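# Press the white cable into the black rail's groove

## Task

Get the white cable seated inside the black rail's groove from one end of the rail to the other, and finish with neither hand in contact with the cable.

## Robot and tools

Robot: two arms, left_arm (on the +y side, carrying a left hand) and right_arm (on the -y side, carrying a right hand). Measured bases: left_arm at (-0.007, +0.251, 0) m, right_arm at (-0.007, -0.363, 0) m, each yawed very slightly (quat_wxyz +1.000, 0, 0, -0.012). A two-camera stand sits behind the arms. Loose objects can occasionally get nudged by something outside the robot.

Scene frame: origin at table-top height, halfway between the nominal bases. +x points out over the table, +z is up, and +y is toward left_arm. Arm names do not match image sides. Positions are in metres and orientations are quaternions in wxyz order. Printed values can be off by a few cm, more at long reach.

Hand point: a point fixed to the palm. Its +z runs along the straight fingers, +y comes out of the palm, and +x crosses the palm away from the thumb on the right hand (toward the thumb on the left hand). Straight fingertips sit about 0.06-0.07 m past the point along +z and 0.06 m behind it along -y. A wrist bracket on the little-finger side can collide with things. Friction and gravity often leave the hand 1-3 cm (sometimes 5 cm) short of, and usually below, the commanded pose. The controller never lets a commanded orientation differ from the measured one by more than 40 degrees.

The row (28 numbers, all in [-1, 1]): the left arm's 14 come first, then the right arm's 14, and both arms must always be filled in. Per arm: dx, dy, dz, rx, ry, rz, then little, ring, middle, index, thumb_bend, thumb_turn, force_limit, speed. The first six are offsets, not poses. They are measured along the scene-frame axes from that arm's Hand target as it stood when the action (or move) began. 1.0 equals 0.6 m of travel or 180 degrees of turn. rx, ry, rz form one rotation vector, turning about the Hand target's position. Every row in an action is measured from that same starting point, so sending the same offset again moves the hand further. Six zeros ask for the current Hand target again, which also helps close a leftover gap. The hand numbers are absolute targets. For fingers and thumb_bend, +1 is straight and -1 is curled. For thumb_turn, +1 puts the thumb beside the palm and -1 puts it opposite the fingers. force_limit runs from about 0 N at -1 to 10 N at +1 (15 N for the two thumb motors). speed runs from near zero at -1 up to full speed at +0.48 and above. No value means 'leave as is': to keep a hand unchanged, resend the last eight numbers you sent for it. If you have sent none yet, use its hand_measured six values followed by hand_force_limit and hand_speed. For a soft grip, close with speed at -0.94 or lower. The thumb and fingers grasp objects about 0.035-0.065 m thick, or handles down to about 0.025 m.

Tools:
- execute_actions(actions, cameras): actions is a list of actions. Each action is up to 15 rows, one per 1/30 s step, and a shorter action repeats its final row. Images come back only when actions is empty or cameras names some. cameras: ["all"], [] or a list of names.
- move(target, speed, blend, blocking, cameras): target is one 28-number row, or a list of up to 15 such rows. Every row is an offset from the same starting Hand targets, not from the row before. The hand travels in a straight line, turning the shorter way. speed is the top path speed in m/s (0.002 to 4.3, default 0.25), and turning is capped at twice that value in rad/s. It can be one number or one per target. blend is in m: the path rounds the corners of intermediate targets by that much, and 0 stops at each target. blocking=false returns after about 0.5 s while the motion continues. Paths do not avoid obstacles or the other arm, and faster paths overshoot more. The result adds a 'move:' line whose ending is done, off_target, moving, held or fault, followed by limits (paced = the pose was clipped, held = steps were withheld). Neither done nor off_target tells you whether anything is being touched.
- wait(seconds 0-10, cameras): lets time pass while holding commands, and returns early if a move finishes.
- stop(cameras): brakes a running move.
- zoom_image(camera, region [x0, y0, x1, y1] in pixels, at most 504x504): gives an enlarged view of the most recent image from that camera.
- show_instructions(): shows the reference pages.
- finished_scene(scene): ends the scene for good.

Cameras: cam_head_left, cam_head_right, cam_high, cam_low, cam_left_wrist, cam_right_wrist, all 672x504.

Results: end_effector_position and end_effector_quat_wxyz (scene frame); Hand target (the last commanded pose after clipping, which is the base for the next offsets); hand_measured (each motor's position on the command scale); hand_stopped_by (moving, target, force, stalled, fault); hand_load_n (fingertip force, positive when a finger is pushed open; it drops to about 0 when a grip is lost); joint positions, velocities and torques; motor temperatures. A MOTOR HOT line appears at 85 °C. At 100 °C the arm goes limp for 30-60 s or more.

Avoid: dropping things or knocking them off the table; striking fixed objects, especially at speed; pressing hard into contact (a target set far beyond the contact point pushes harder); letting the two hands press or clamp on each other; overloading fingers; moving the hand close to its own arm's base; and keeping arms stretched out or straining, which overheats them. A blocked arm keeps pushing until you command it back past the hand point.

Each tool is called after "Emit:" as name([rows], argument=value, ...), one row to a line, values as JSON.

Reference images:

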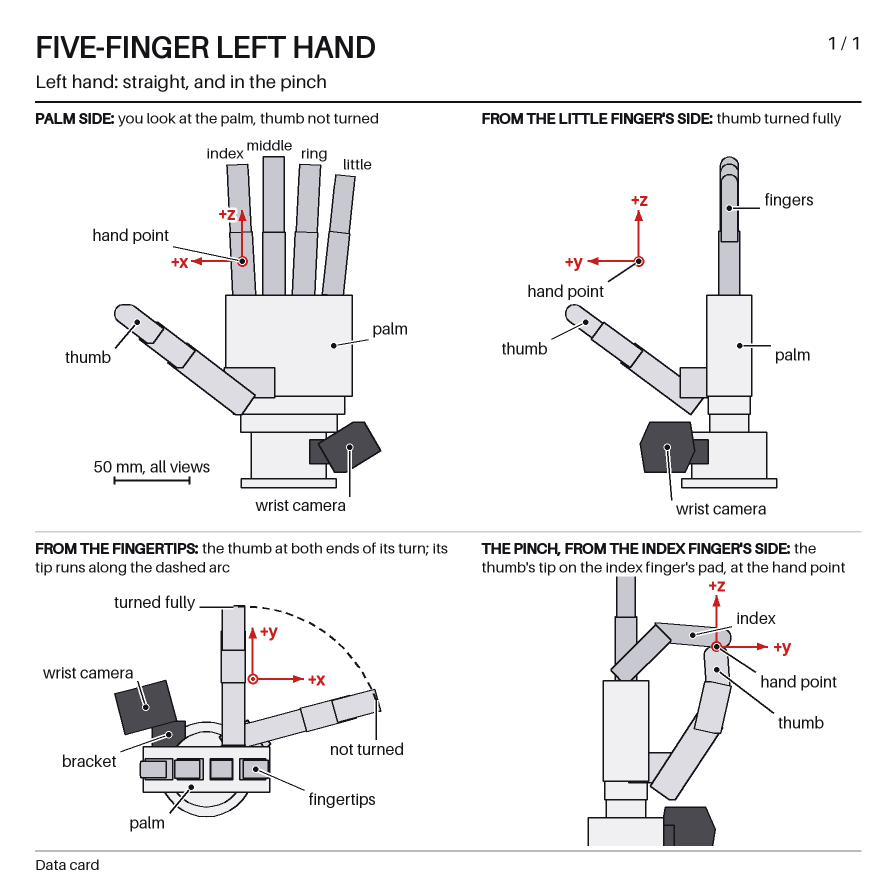

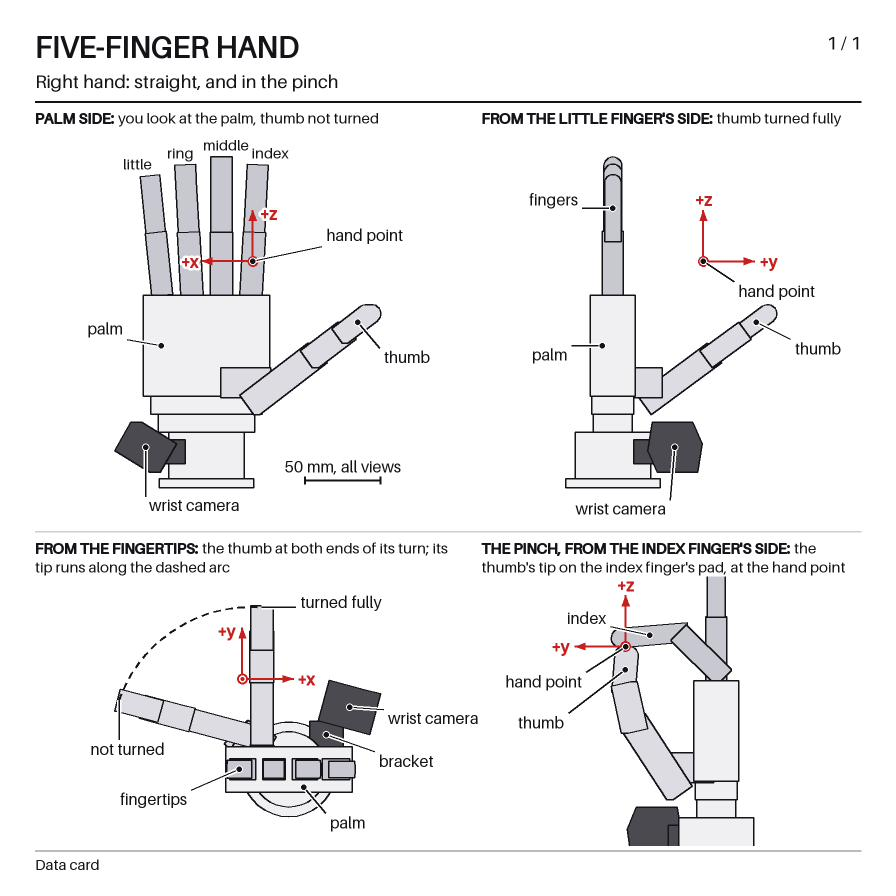

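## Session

Emit:
execute_actions(actions=[])

Emit:
zoom_image(camera="cam_high", region=[100, 150, 440, 405])

Emit:
zoom_image(camera="cam_head_left", region=[100, 200, 500, 500])

Scene clock: 0.00 s.
left_arm: end_effector_position=(+0.5725, -0.0561, +0.1718) hand_measured=(+1.000, +1.000, +1.000, +1.000, +1.000, +1.000) hand_load_n=(+0.0, +0.0, +0.0, +0.0, +0.0, +0.0) hand_stopped_by=(target, target, target, target, target, target) hand_force_limit=0.00 hand_speed=-0.80 end_effector_quat_wxyz=(+0.500, +0.415, +0.621, -0.439) | right_arm: end_effector_position=(+0.0748, -0.0817, +0.1332) hand_measured=(+1.000, +1.000, +1.000, +1.000, +1.000, +1.000) hand_load_n=(+0.0, +0.5, +0.0, +0.0, +0.0, +0.0) hand_stopped_by=(target, target, target, target, target, target) hand_force_limit=0.00 hand_speed=-0.80 end_effector_quat_wxyz=(+0.104, +0.680, +0.726, -0.023)
Joint positions: left_arm=[-0.259 1.693 0.981 0.492 1.016 1.628] | right_arm=[1.603 1.324 0.975 -1.399 0.118 -1.617]
Joint velocities: within noise
Joint torques (N m): no reading
Motor temperatures (°C): left_arm=[27 24 38 27 27 23] | right_arm=[24 28 33 23 23 24]
Heat: left arm: hottest elbow 38 °C; right arm: hottest elbow 33 °C.
Hand target: left_arm +0.5795, -0.0581, +0.1877; +0.512, +0.420, +0.610, -0.435 | right_arm +0.0747, -0.0742, +0.1386; +0.097, +0.681, +0.726, -0.016

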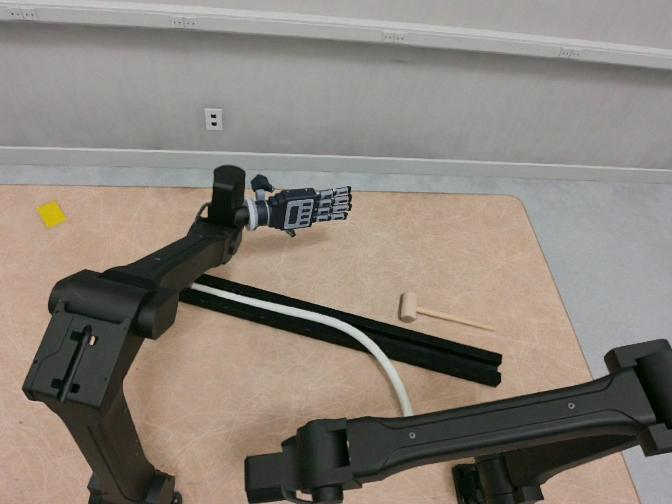

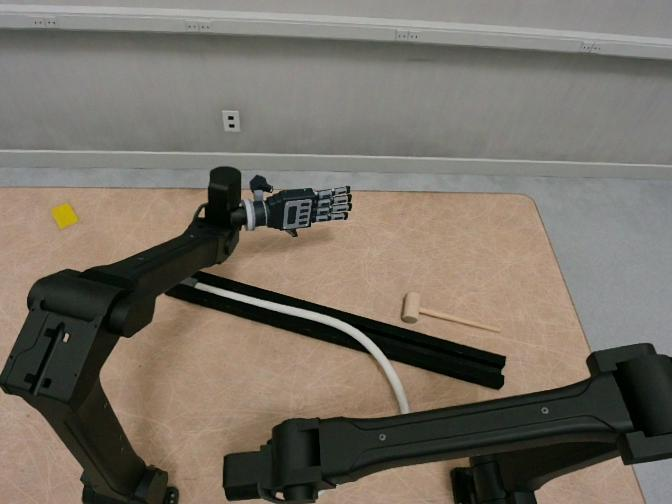

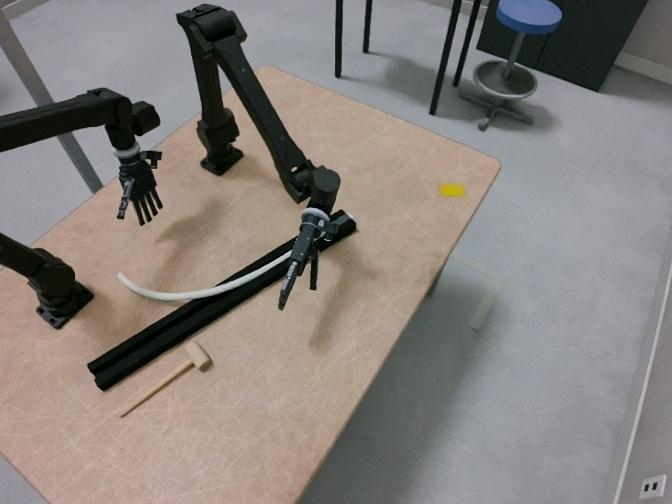

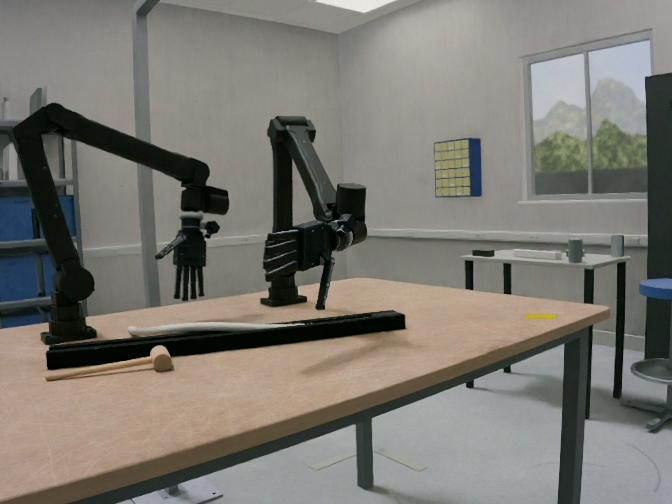

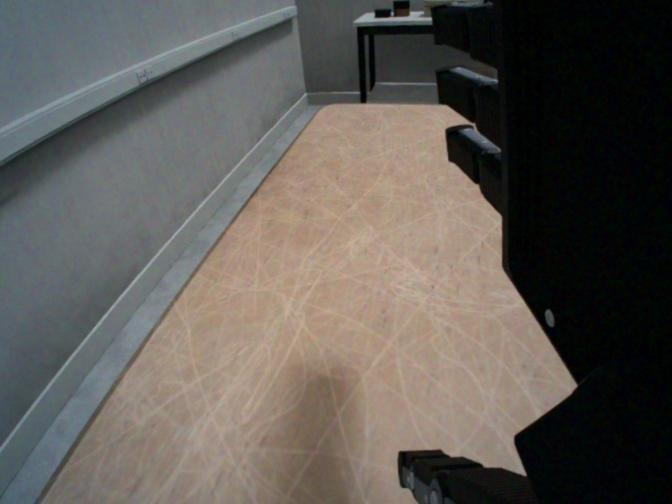

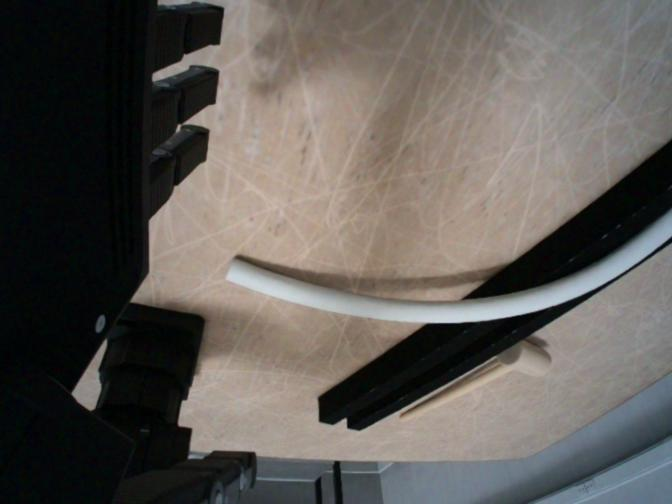

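Scaled by 1.482 from the camera's 672x504 image, which has a finer 960x720 frame.

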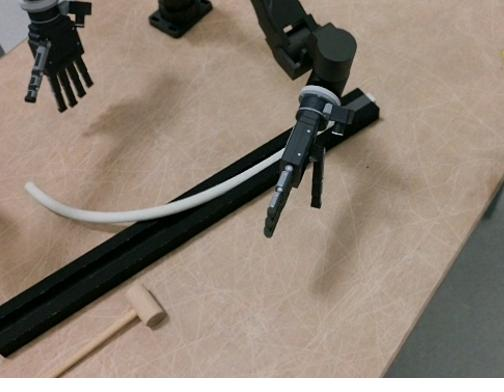

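Scaled by 1.260 from the camera's 672x504 image, which has a finer 960x720 frame.

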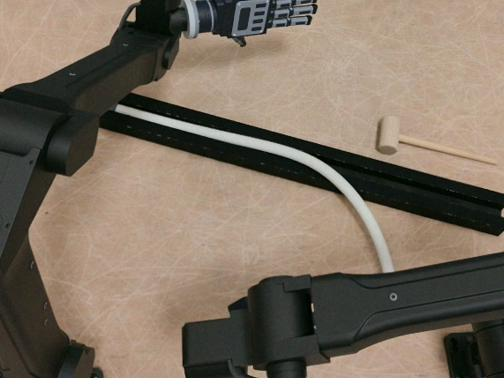

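Emit:
move([
  [0,0,0.2,0,0,0,1,1,1,1,1,-1,0,0.2,0,0,0.23,0,0,0,1,1,1,1,1,-1,0,0.2],
  [-0.233,0.148,0.2,0.0271,0.2885,0.2994,1,1,1,1,1,-1,0,0.2,0.1255,-0.076,0.236,0.0697,-0.0153,-0.5514,1,1,1,1,1,-1,0,0.2],
  [-0.466,0.297,0.104,0.0541,0.577,0.5987,1,1,1,1,1,-1,0,0.2,0.242,-0.243,0.236,-0.0422,0.0788,0.8925,1,1,1,1,1,-1,0,0.2],
], speed=[0.25,0.4,0.4], blend=[0.03,0.03,0], cameras=["all"])

Scene clock: 65.73 s.
left_arm: end_effector_position=(+0.2913, +0.1210, +0.2423) hand_measured=(+1.000, +1.000, +1.000, +1.000, +1.000, -1.000) hand_load_n=(+0.0, +0.0, +0.0, +0.0, +0.0, +0.0) hand_stopped_by=(target, target, target, target, target, target) hand_force_limit=0.00 hand_speed=0.20 end_effector_quat_wxyz=(-0.003, -0.564, +0.826, +0.006) | right_arm: end_effector_position=(+0.2235, -0.2168, +0.2780) hand_measured=(+1.000, +1.000, +1.000, +1.000, +1.000, -1.000) hand_load_n=(+0.0, +0.0, +0.0, +0.0, +0.0, +0.0) hand_stopped_by=(target, target, target, target, target, target) hand_force_limit=0.00 hand_speed=0.20 end_effector_quat_wxyz=(+0.002, -0.618, +0.786, +0.001)
Joint positions: left_arm=[-0.301 1.356 1.342 -1.57 -0.003 0.048] | right_arm=[0.371 1.126 1.243 -1.685 -0.003 0.585]
Joint torques (N m): left_arm=[0.62 -9.29 9.13 -0.28 -0.01 -0.19] | right_arm=[-1.03 -4.54 7.61 0.13 0.11 0.19]
Motor temperatures (°C): left_arm=[27 27 43 27 27 23] | right_arm=[24 28 39 23 23 24]
Heat: left arm: hottest elbow 43 °C; right arm: hottest elbow 39 °C.
Hand target: left_arm +0.3000, +0.1200, +0.2502; +0.000, -0.574, +0.819, +0.000 | right_arm +0.2199, -0.2199, +0.2803; +0.000, -0.609, +0.793, +0.000
Off the commanded pose: left_arm 0.012 m, 2 deg | right_arm 0.005 m, 1 deg.
move: off_target (left_arm)

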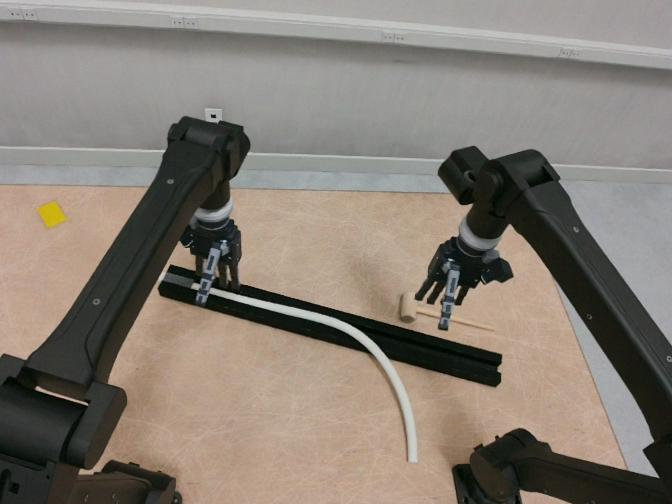

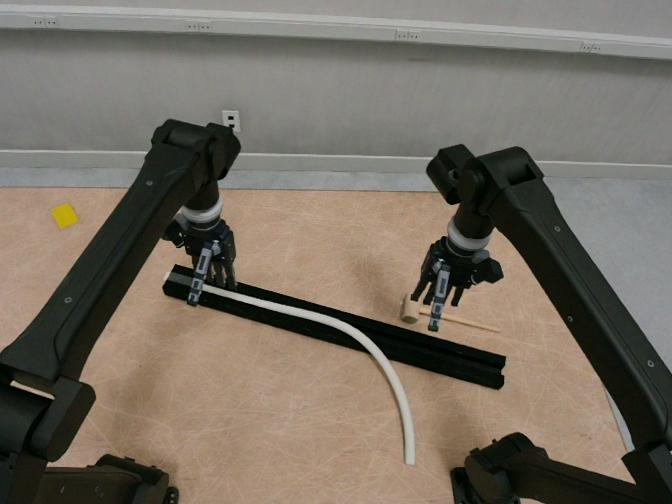

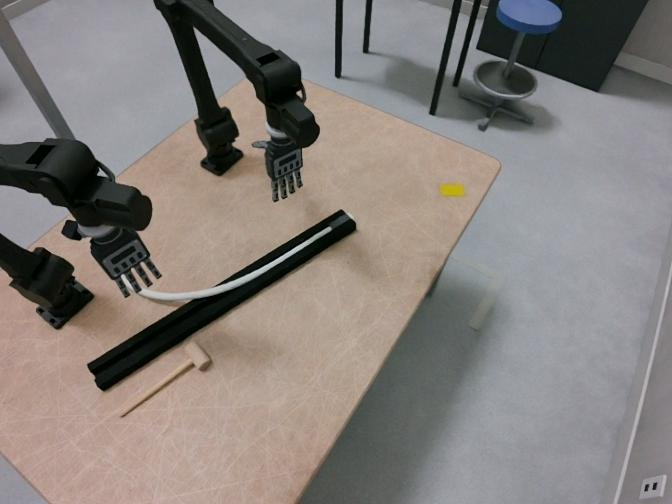

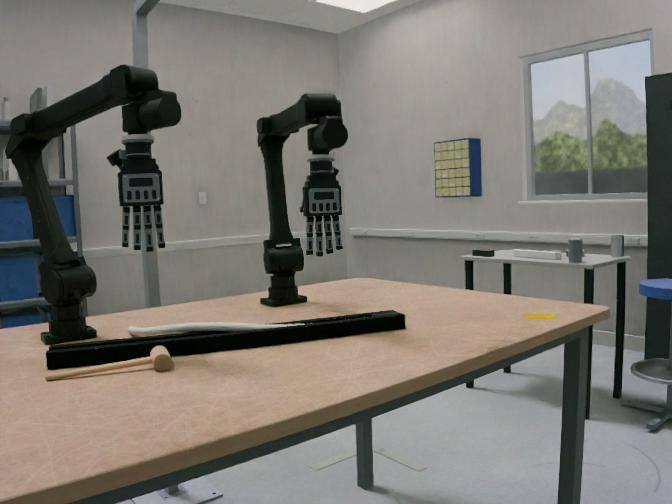

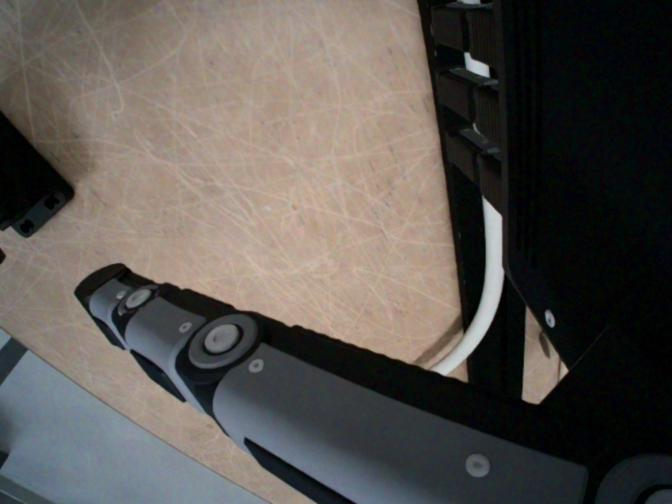

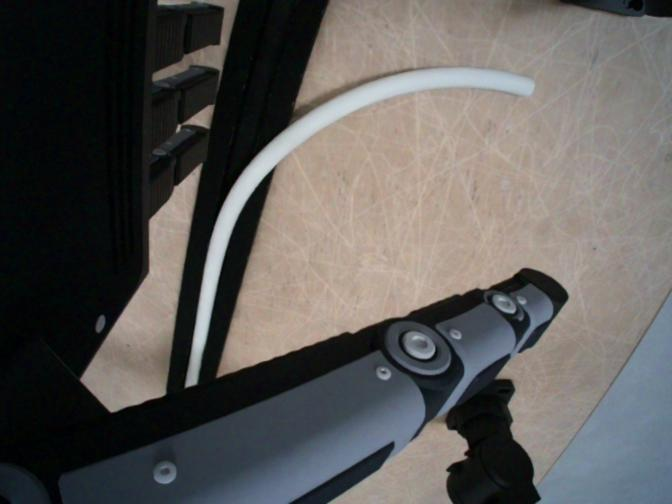

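Emit:
move([
  [0,0,0,0,0,0,1,1,1,1,1,-1,0,0.2,-0.008,0.198,0,0,0,-0.178,1,1,1,1,1,-1,0,0.2],
  [0,0,0,0,0,0,1,1,1,1,1,-1,0,0.2,-0.008,0.198,-0.284,0,0,-0.178,1,1,1,1,1,-1,0,0.2],
], speed=[0.25,0.2], blend=[0.02,0], cameras=["cam_head_left","cam_high","cam_low","cam_right_wrist","cam_left_wrist"])

Emit:
zoom_image(camera="cam_high", region=[90, 200, 290, 350])

Emit:
zoom_image(camera="cam_head_left", region=[270, 270, 470, 420])

Scene clock: 166.93 s.
left_arm: end_effector_position=(+0.2913, +0.1210, +0.2423) hand_measured=(+1.000, +1.000, +1.000, +1.000, +1.000, -1.000) hand_load_n=(+0.0, +0.0, +0.0, +0.0, +0.0, +0.0) hand_stopped_by=(target, target, target, target, target, target) hand_force_limit=0.00 hand_speed=0.20 end_effector_quat_wxyz=(-0.003, -0.564, +0.826, +0.006) | right_arm: end_effector_position=(+0.2140, -0.1052, +0.1140) hand_measured=(+1.000, +1.000, +1.000, +1.000, +1.000, -1.000) hand_load_n=(+0.0, +0.0, +0.0, +0.0, +0.0, -0.5) hand_stopped_by=(target, target, target, target, target, target) hand_force_limit=0.00 hand_speed=0.20 end_effector_quat_wxyz=(+0.000, -0.369, +0.929, +0.001)
Joint positions: left_arm=[-0.301 1.356 1.342 -1.57 -0.003 0.048] | right_arm=[0.701 1.198 0.862 -1.234 -0.002 1.491]
Joint torques (N m): left_arm=[0.56 -9.35 9.13 -0.28 -0.01 -0.19] | right_arm=[0.26 -3.14 7.46 1.05 0.07 0.13]
Motor temperatures (°C): left_arm=[27 26 49 27 27 23] | right_arm=[24 28 37 23 23 24]
Heat: left arm: hottest elbow 49 °C; right arm: hottest elbow 37 °C.
Hand target: left_arm +0.3000, +0.1200, +0.2502; +0.000, -0.574, +0.819, +0.000 | right_arm +0.2150, -0.1013, +0.1097; +0.000, -0.366, +0.930, +0.000
Off the commanded pose: left_arm 0.012 m, 2 deg | right_arm 0.006 m, 0 deg.
move: off_target (left_arm)
Images, in order (width x height): cam_head_left 672x504, cam_high 672x504, cam_low 672x504, cam_left_wrist 672x504, cam_right_wrist 672x504.

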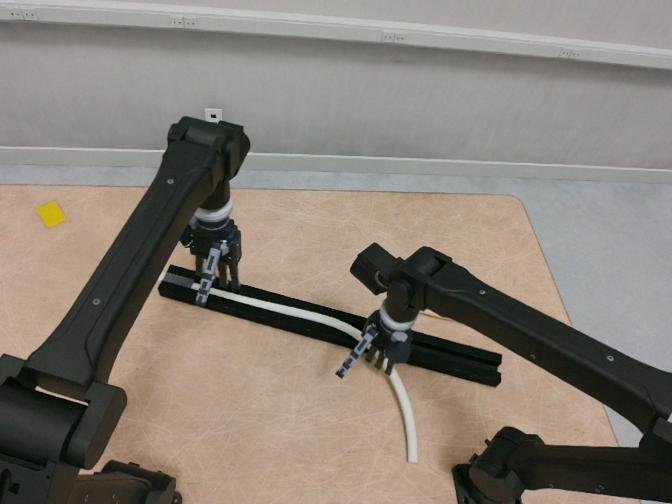

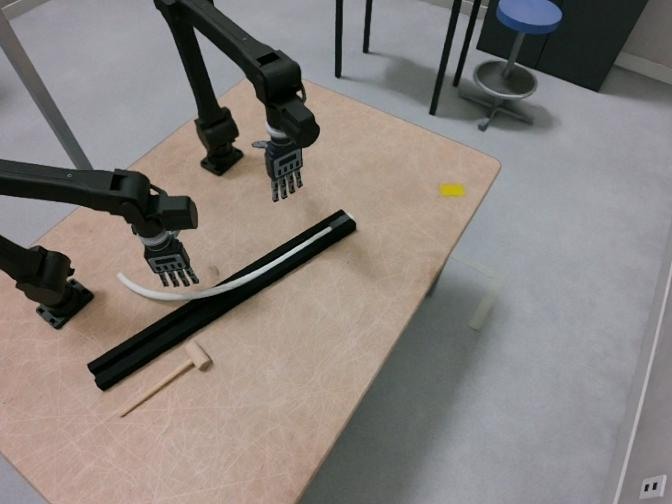

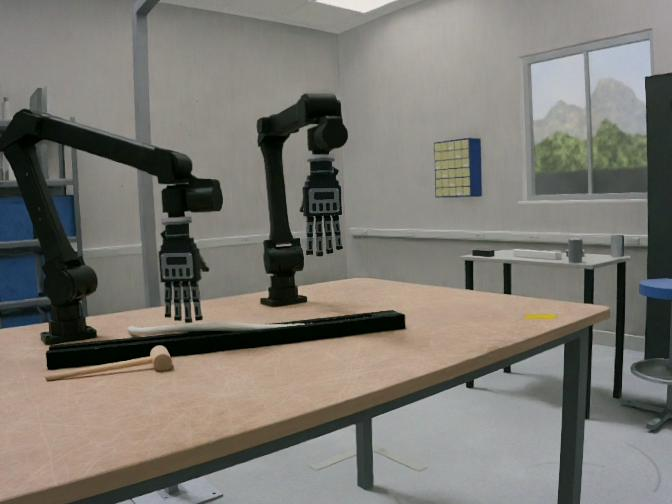

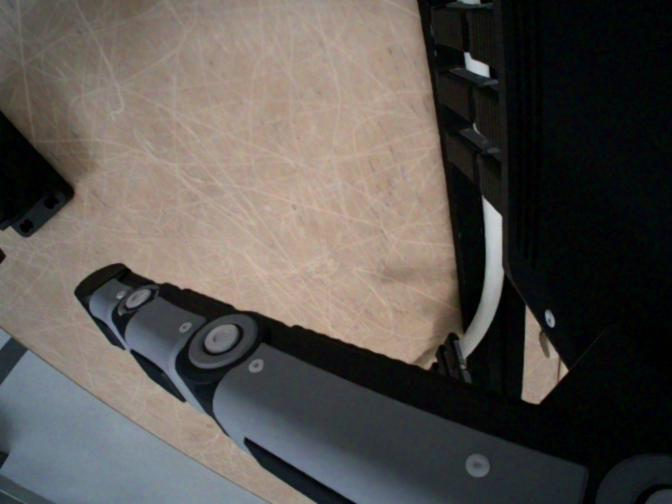

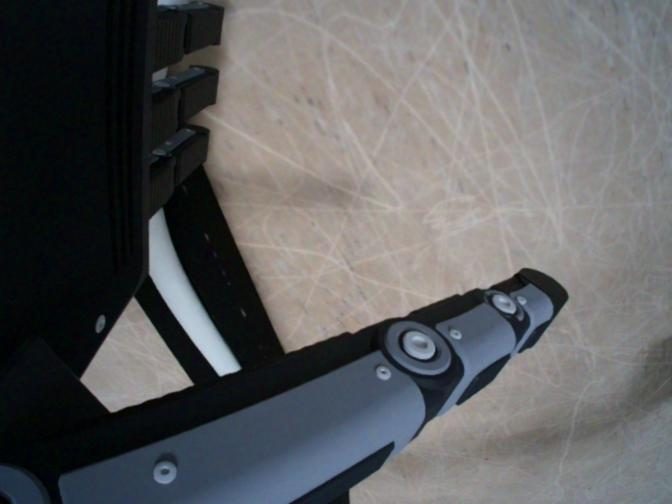

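Scaled by 2.520 from the camera's 672x504 image, which has a finer 960x720 frame.

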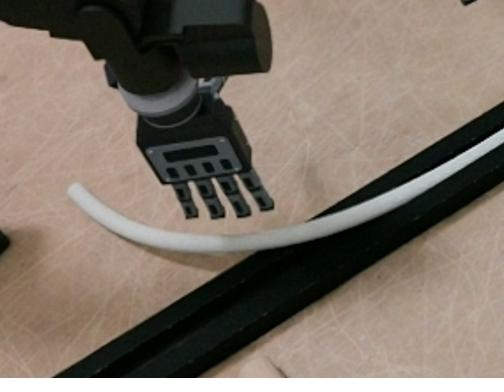

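Scaled by 2.520 from the camera's 672x504 image, which has a finer 960x720 frame.

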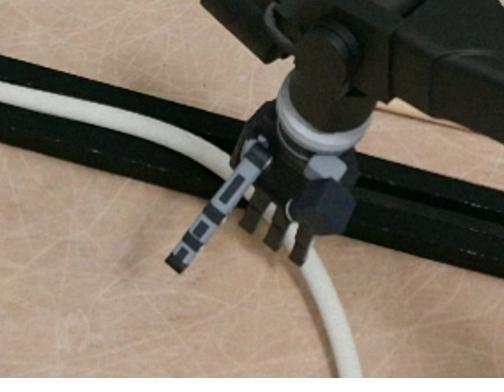

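Emit:
move([
  [0,0,0,0,0,0,1,1,1,1,1,-1,0,0.2,0.011,-0.1117,-0.012,0,0,0.0389,1,1,1,1,1,-1,0,0.2],
  [-0.033,-0.2,-0.084,0,0,0.005,1,1,1,1,1,-1,0,0.2,0.0053,-0.2247,0.006,0,0,0.0944,1,1,1,1,1,-1,0,0.2],
], speed=[0.08,0.14], blend=[0.015,0], cameras=["cam_head_left","cam_high","cam_low","cam_right_wrist","cam_left_wrist"])

Emit:
zoom_image(camera="cam_high", region=[60, 210, 260, 360])

Emit:
zoom_image(camera="cam_head_left", region=[320, 280, 520, 430])

Emit:
zoom_image(camera="cam_low", region=[80, 250, 280, 390])

Scene clock: 232.57 s.
left_arm: end_effector_position=(+0.2780, +0.0061, +0.2014) hand_measured=(+1.000, +1.000, +1.000, +1.000, +1.000, -1.000) hand_load_n=(+0.0, +0.0, +0.0, +0.0, +0.0, +0.0) hand_stopped_by=(target, target, target, target, target, target) hand_force_limit=0.00 hand_speed=0.20 end_effector_quat_wxyz=(-0.001, -0.577, +0.817, +0.003) | right_arm: end_effector_position=(+0.2203, -0.2307, +0.1113) hand_measured=(+1.000, +1.000, +1.000, +1.000, +1.000, -1.000) hand_load_n=(+0.0, +0.0, -1.5, +0.0, +0.0, +0.0) hand_stopped_by=(target, target, target, target, target, target) hand_force_limit=0.00 hand_speed=0.20 end_effector_quat_wxyz=(+0.000, -0.499, +0.866, +0.002)
Joint positions: left_arm=[-0.565 1.457 1.338 -1.459 0 -0.249] | right_arm=[0.301 1.105 0.785 -1.251 -0.004 0.802]
Joint torques (N m): left_arm=[-0.73 -10.93 7.17 0.55 -0.12 -0.19] | right_arm=[-1.44 -3.72 7.39 0.21 0.16 -0.11]
Heat: left arm: hottest elbow 50 °C; right arm: hottest elbow 38 °C.
Hand target: left_arm +0.2801, +0.0001, +0.1997; +0.000, -0.580, +0.815, +0.000 | right_arm +0.2183, -0.2360, +0.1133; +0.000, -0.500, +0.866, +0.000
Off the commanded pose: left_arm 0.007 m, 1 deg | right_arm 0.006 m, 0 deg.
move: done
Images, in order (width x height): cam_head_left 672x504, cam_high 672x504, cam_low 672x504, cam_left_wrist 672x504, cam_right_wrist 672x504.

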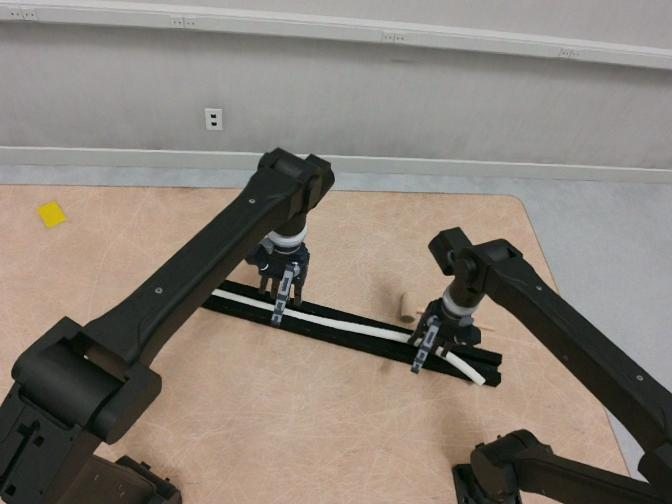

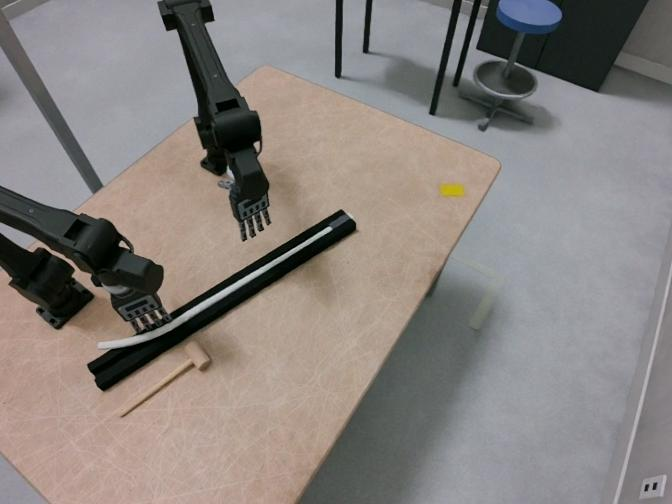

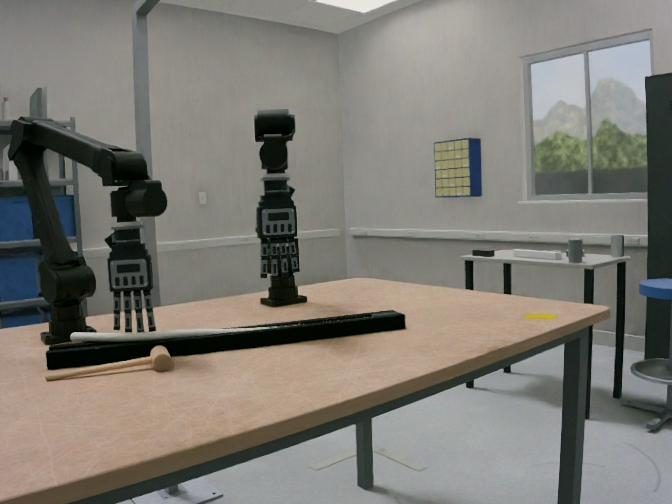

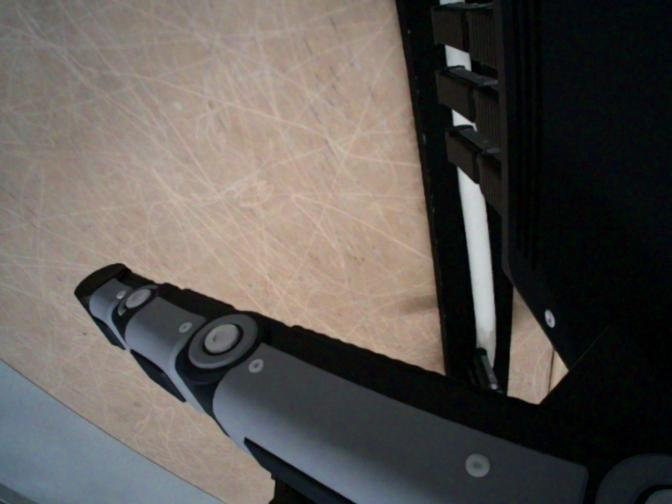

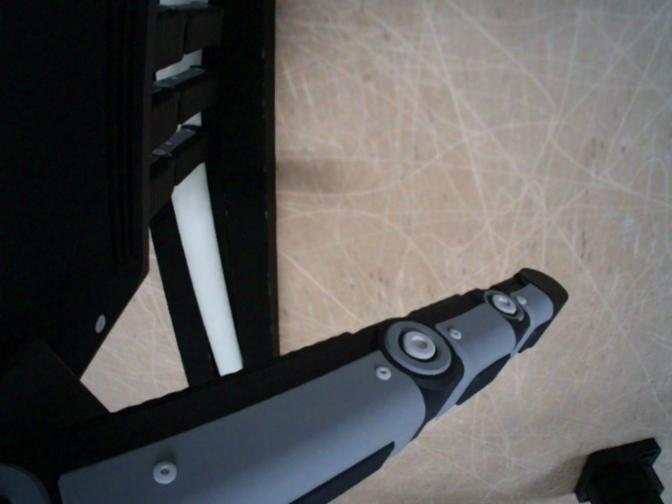

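Scaled by 2.520 from the camera's 672x504 image, which has a finer 960x720 frame.

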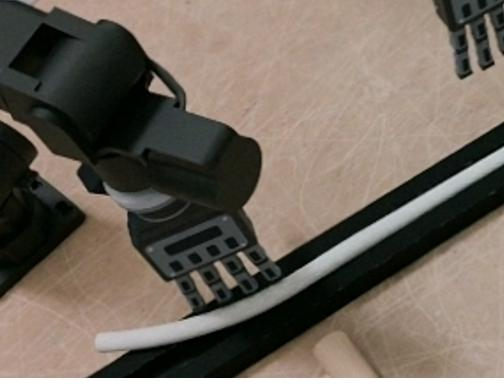

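Scaled by 2.520 from the camera's 672x504 image, which has a finer 960x720 frame.

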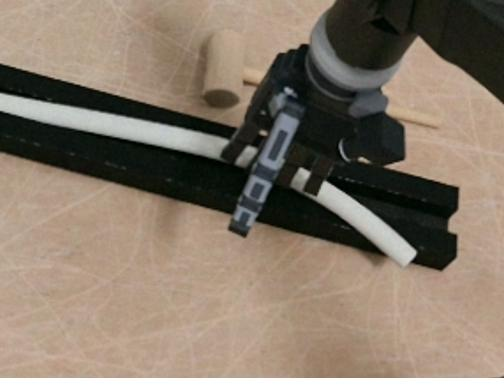

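Scaled by 2.520 from the camera's 672x504 image, which has a finer 960x720 frame.

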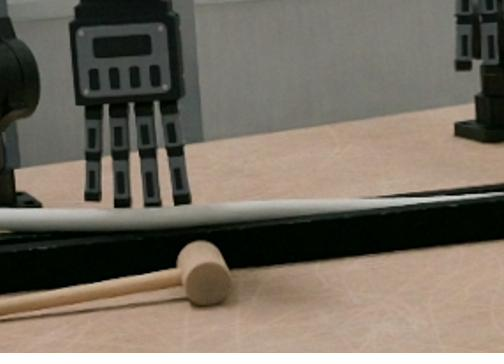

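Emit:
move([
  [-0.0402,-0.2668,-0.12,0,0,0.0,1,1,1,1,1,-1,0,0.2,-0.0072,-0.0717,0.004,0,0,0.033,1,1,1,1,1,-1,0,0.2],
  [-0.0402,-0.2668,-0.172,0,0,0,1,1,1,1,1,-1,0,0.2,-0.0072,-0.0717,0.004,0,0,0.033,1,1,1,1,1,-1,0,0.2],
], speed=[0.16,0.08], cameras=["cam_head_left","cam_high","cam_low","cam_right_wrist","cam_left_wrist"])

Emit:
zoom_image(camera="cam_high", region=[60, 210, 260, 360])

Emit:
zoom_image(camera="cam_head_left", region=[320, 280, 520, 430])

Emit:
zoom_image(camera="cam_low", region=[50, 250, 250, 390])

Scene clock: 264.57 s.
left_arm: end_effector_position=(+0.2567, -0.1554, +0.1049) hand_measured=(+1.000, +1.000, +1.000, +1.000, +1.000, -1.000) hand_load_n=(+0.5, +0.0, -0.5, +0.0, -0.5, +0.0) hand_stopped_by=(target, target, target, target, target, target) hand_force_limit=0.00 hand_speed=0.20 end_effector_quat_wxyz=(-0.001, -0.577, +0.817, -0.001) | right_arm: end_effector_position=(+0.2174, -0.2753, +0.1148) hand_measured=(+1.000, +1.000, +1.000, +1.000, +1.000, -1.000) hand_load_n=(+0.0, +0.0, +0.0, +0.0, +0.0, +0.0) hand_stopped_by=(target, target, target, target, target, target) hand_force_limit=0.00 hand_speed=0.20 end_effector_quat_wxyz=(+0.002, -0.542, +0.841, +0.000)
Joint positions: left_arm=[-0.851 1.743 1.426 -1.253 0.001 -0.534] | right_arm=[0.154 1.081 0.779 -1.265 -0.002 0.556]
Joint torques (N m): left_arm=[-0.62 -14.27 6.27 0.84 -0.16 -0.19] | right_arm=[-1.32 -3.19 7.36 0.24 0.07 -0.12]
Heat: left arm: hottest elbow 47 °C; right arm: hottest elbow 38 °C.
Hand target: left_arm +0.2560, -0.1600, +0.0964; +0.000, -0.580, +0.815, +0.000 | right_arm +0.2139, -0.2790, +0.1158; +0.000, -0.544, +0.839, +0.000
Off the commanded pose: left_arm 0.010 m, 0 deg | right_arm 0.005 m, 0 deg.
move: done
Images, in order (width x height): cam_head_left 672x504, cam_high 672x504, cam_low 672x504, cam_left_wrist 672x504, cam_right_wrist 672x504.

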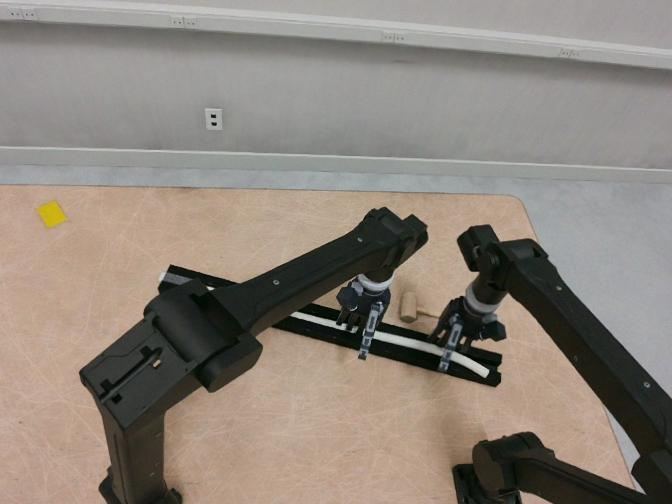

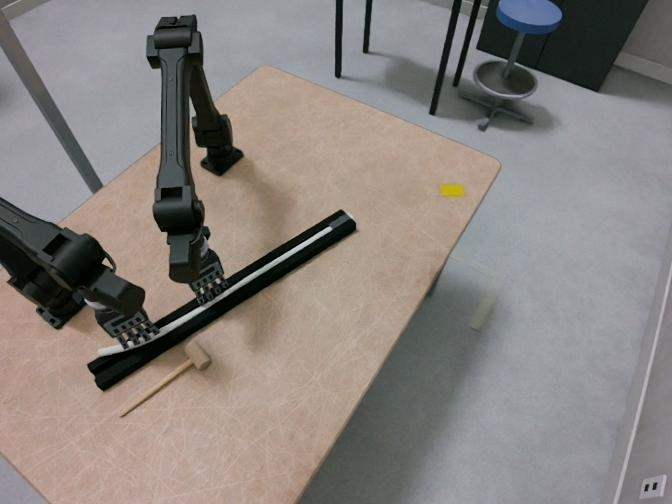

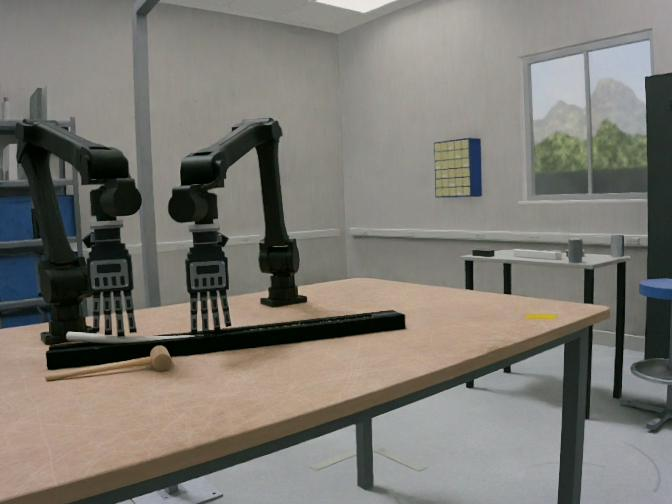

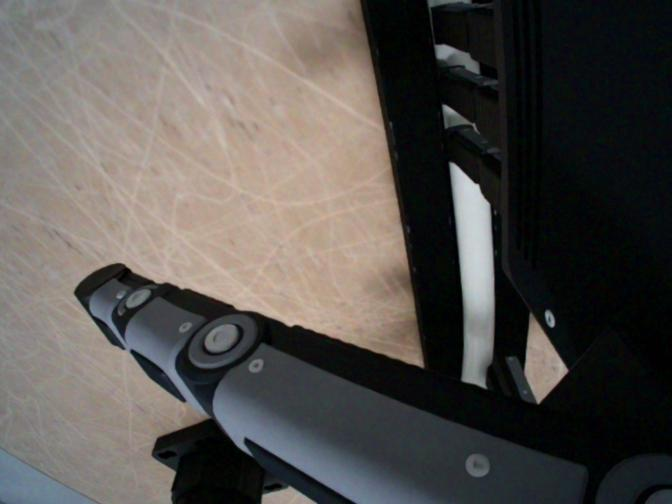

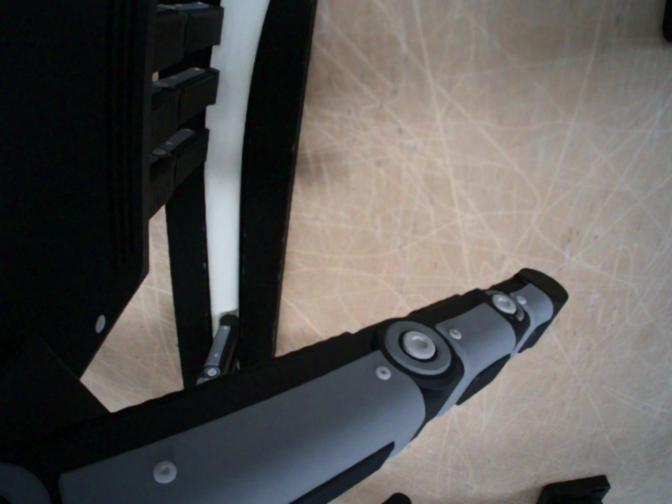

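Scaled by 2.520 from the camera's 672x504 image, which has a finer 960x720 frame.

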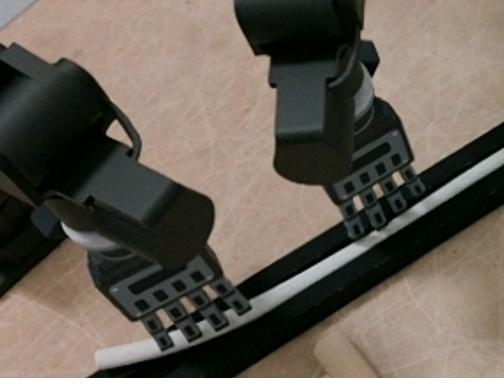

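Scaled by 2.520 from the camera's 672x504 image, which has a finer 960x720 frame.

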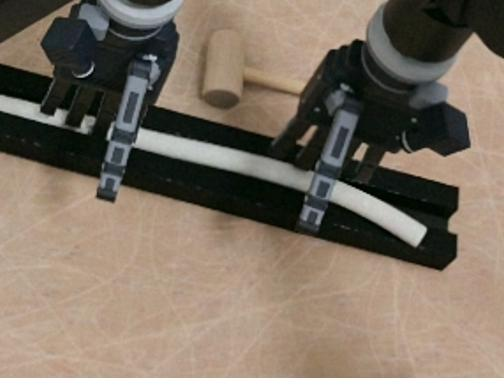

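Scaled by 2.520 from the camera's 672x504 image, which has a finer 960x720 frame.

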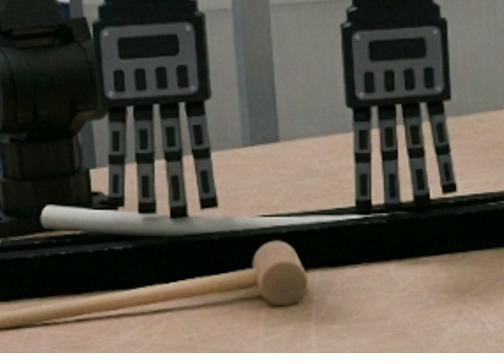

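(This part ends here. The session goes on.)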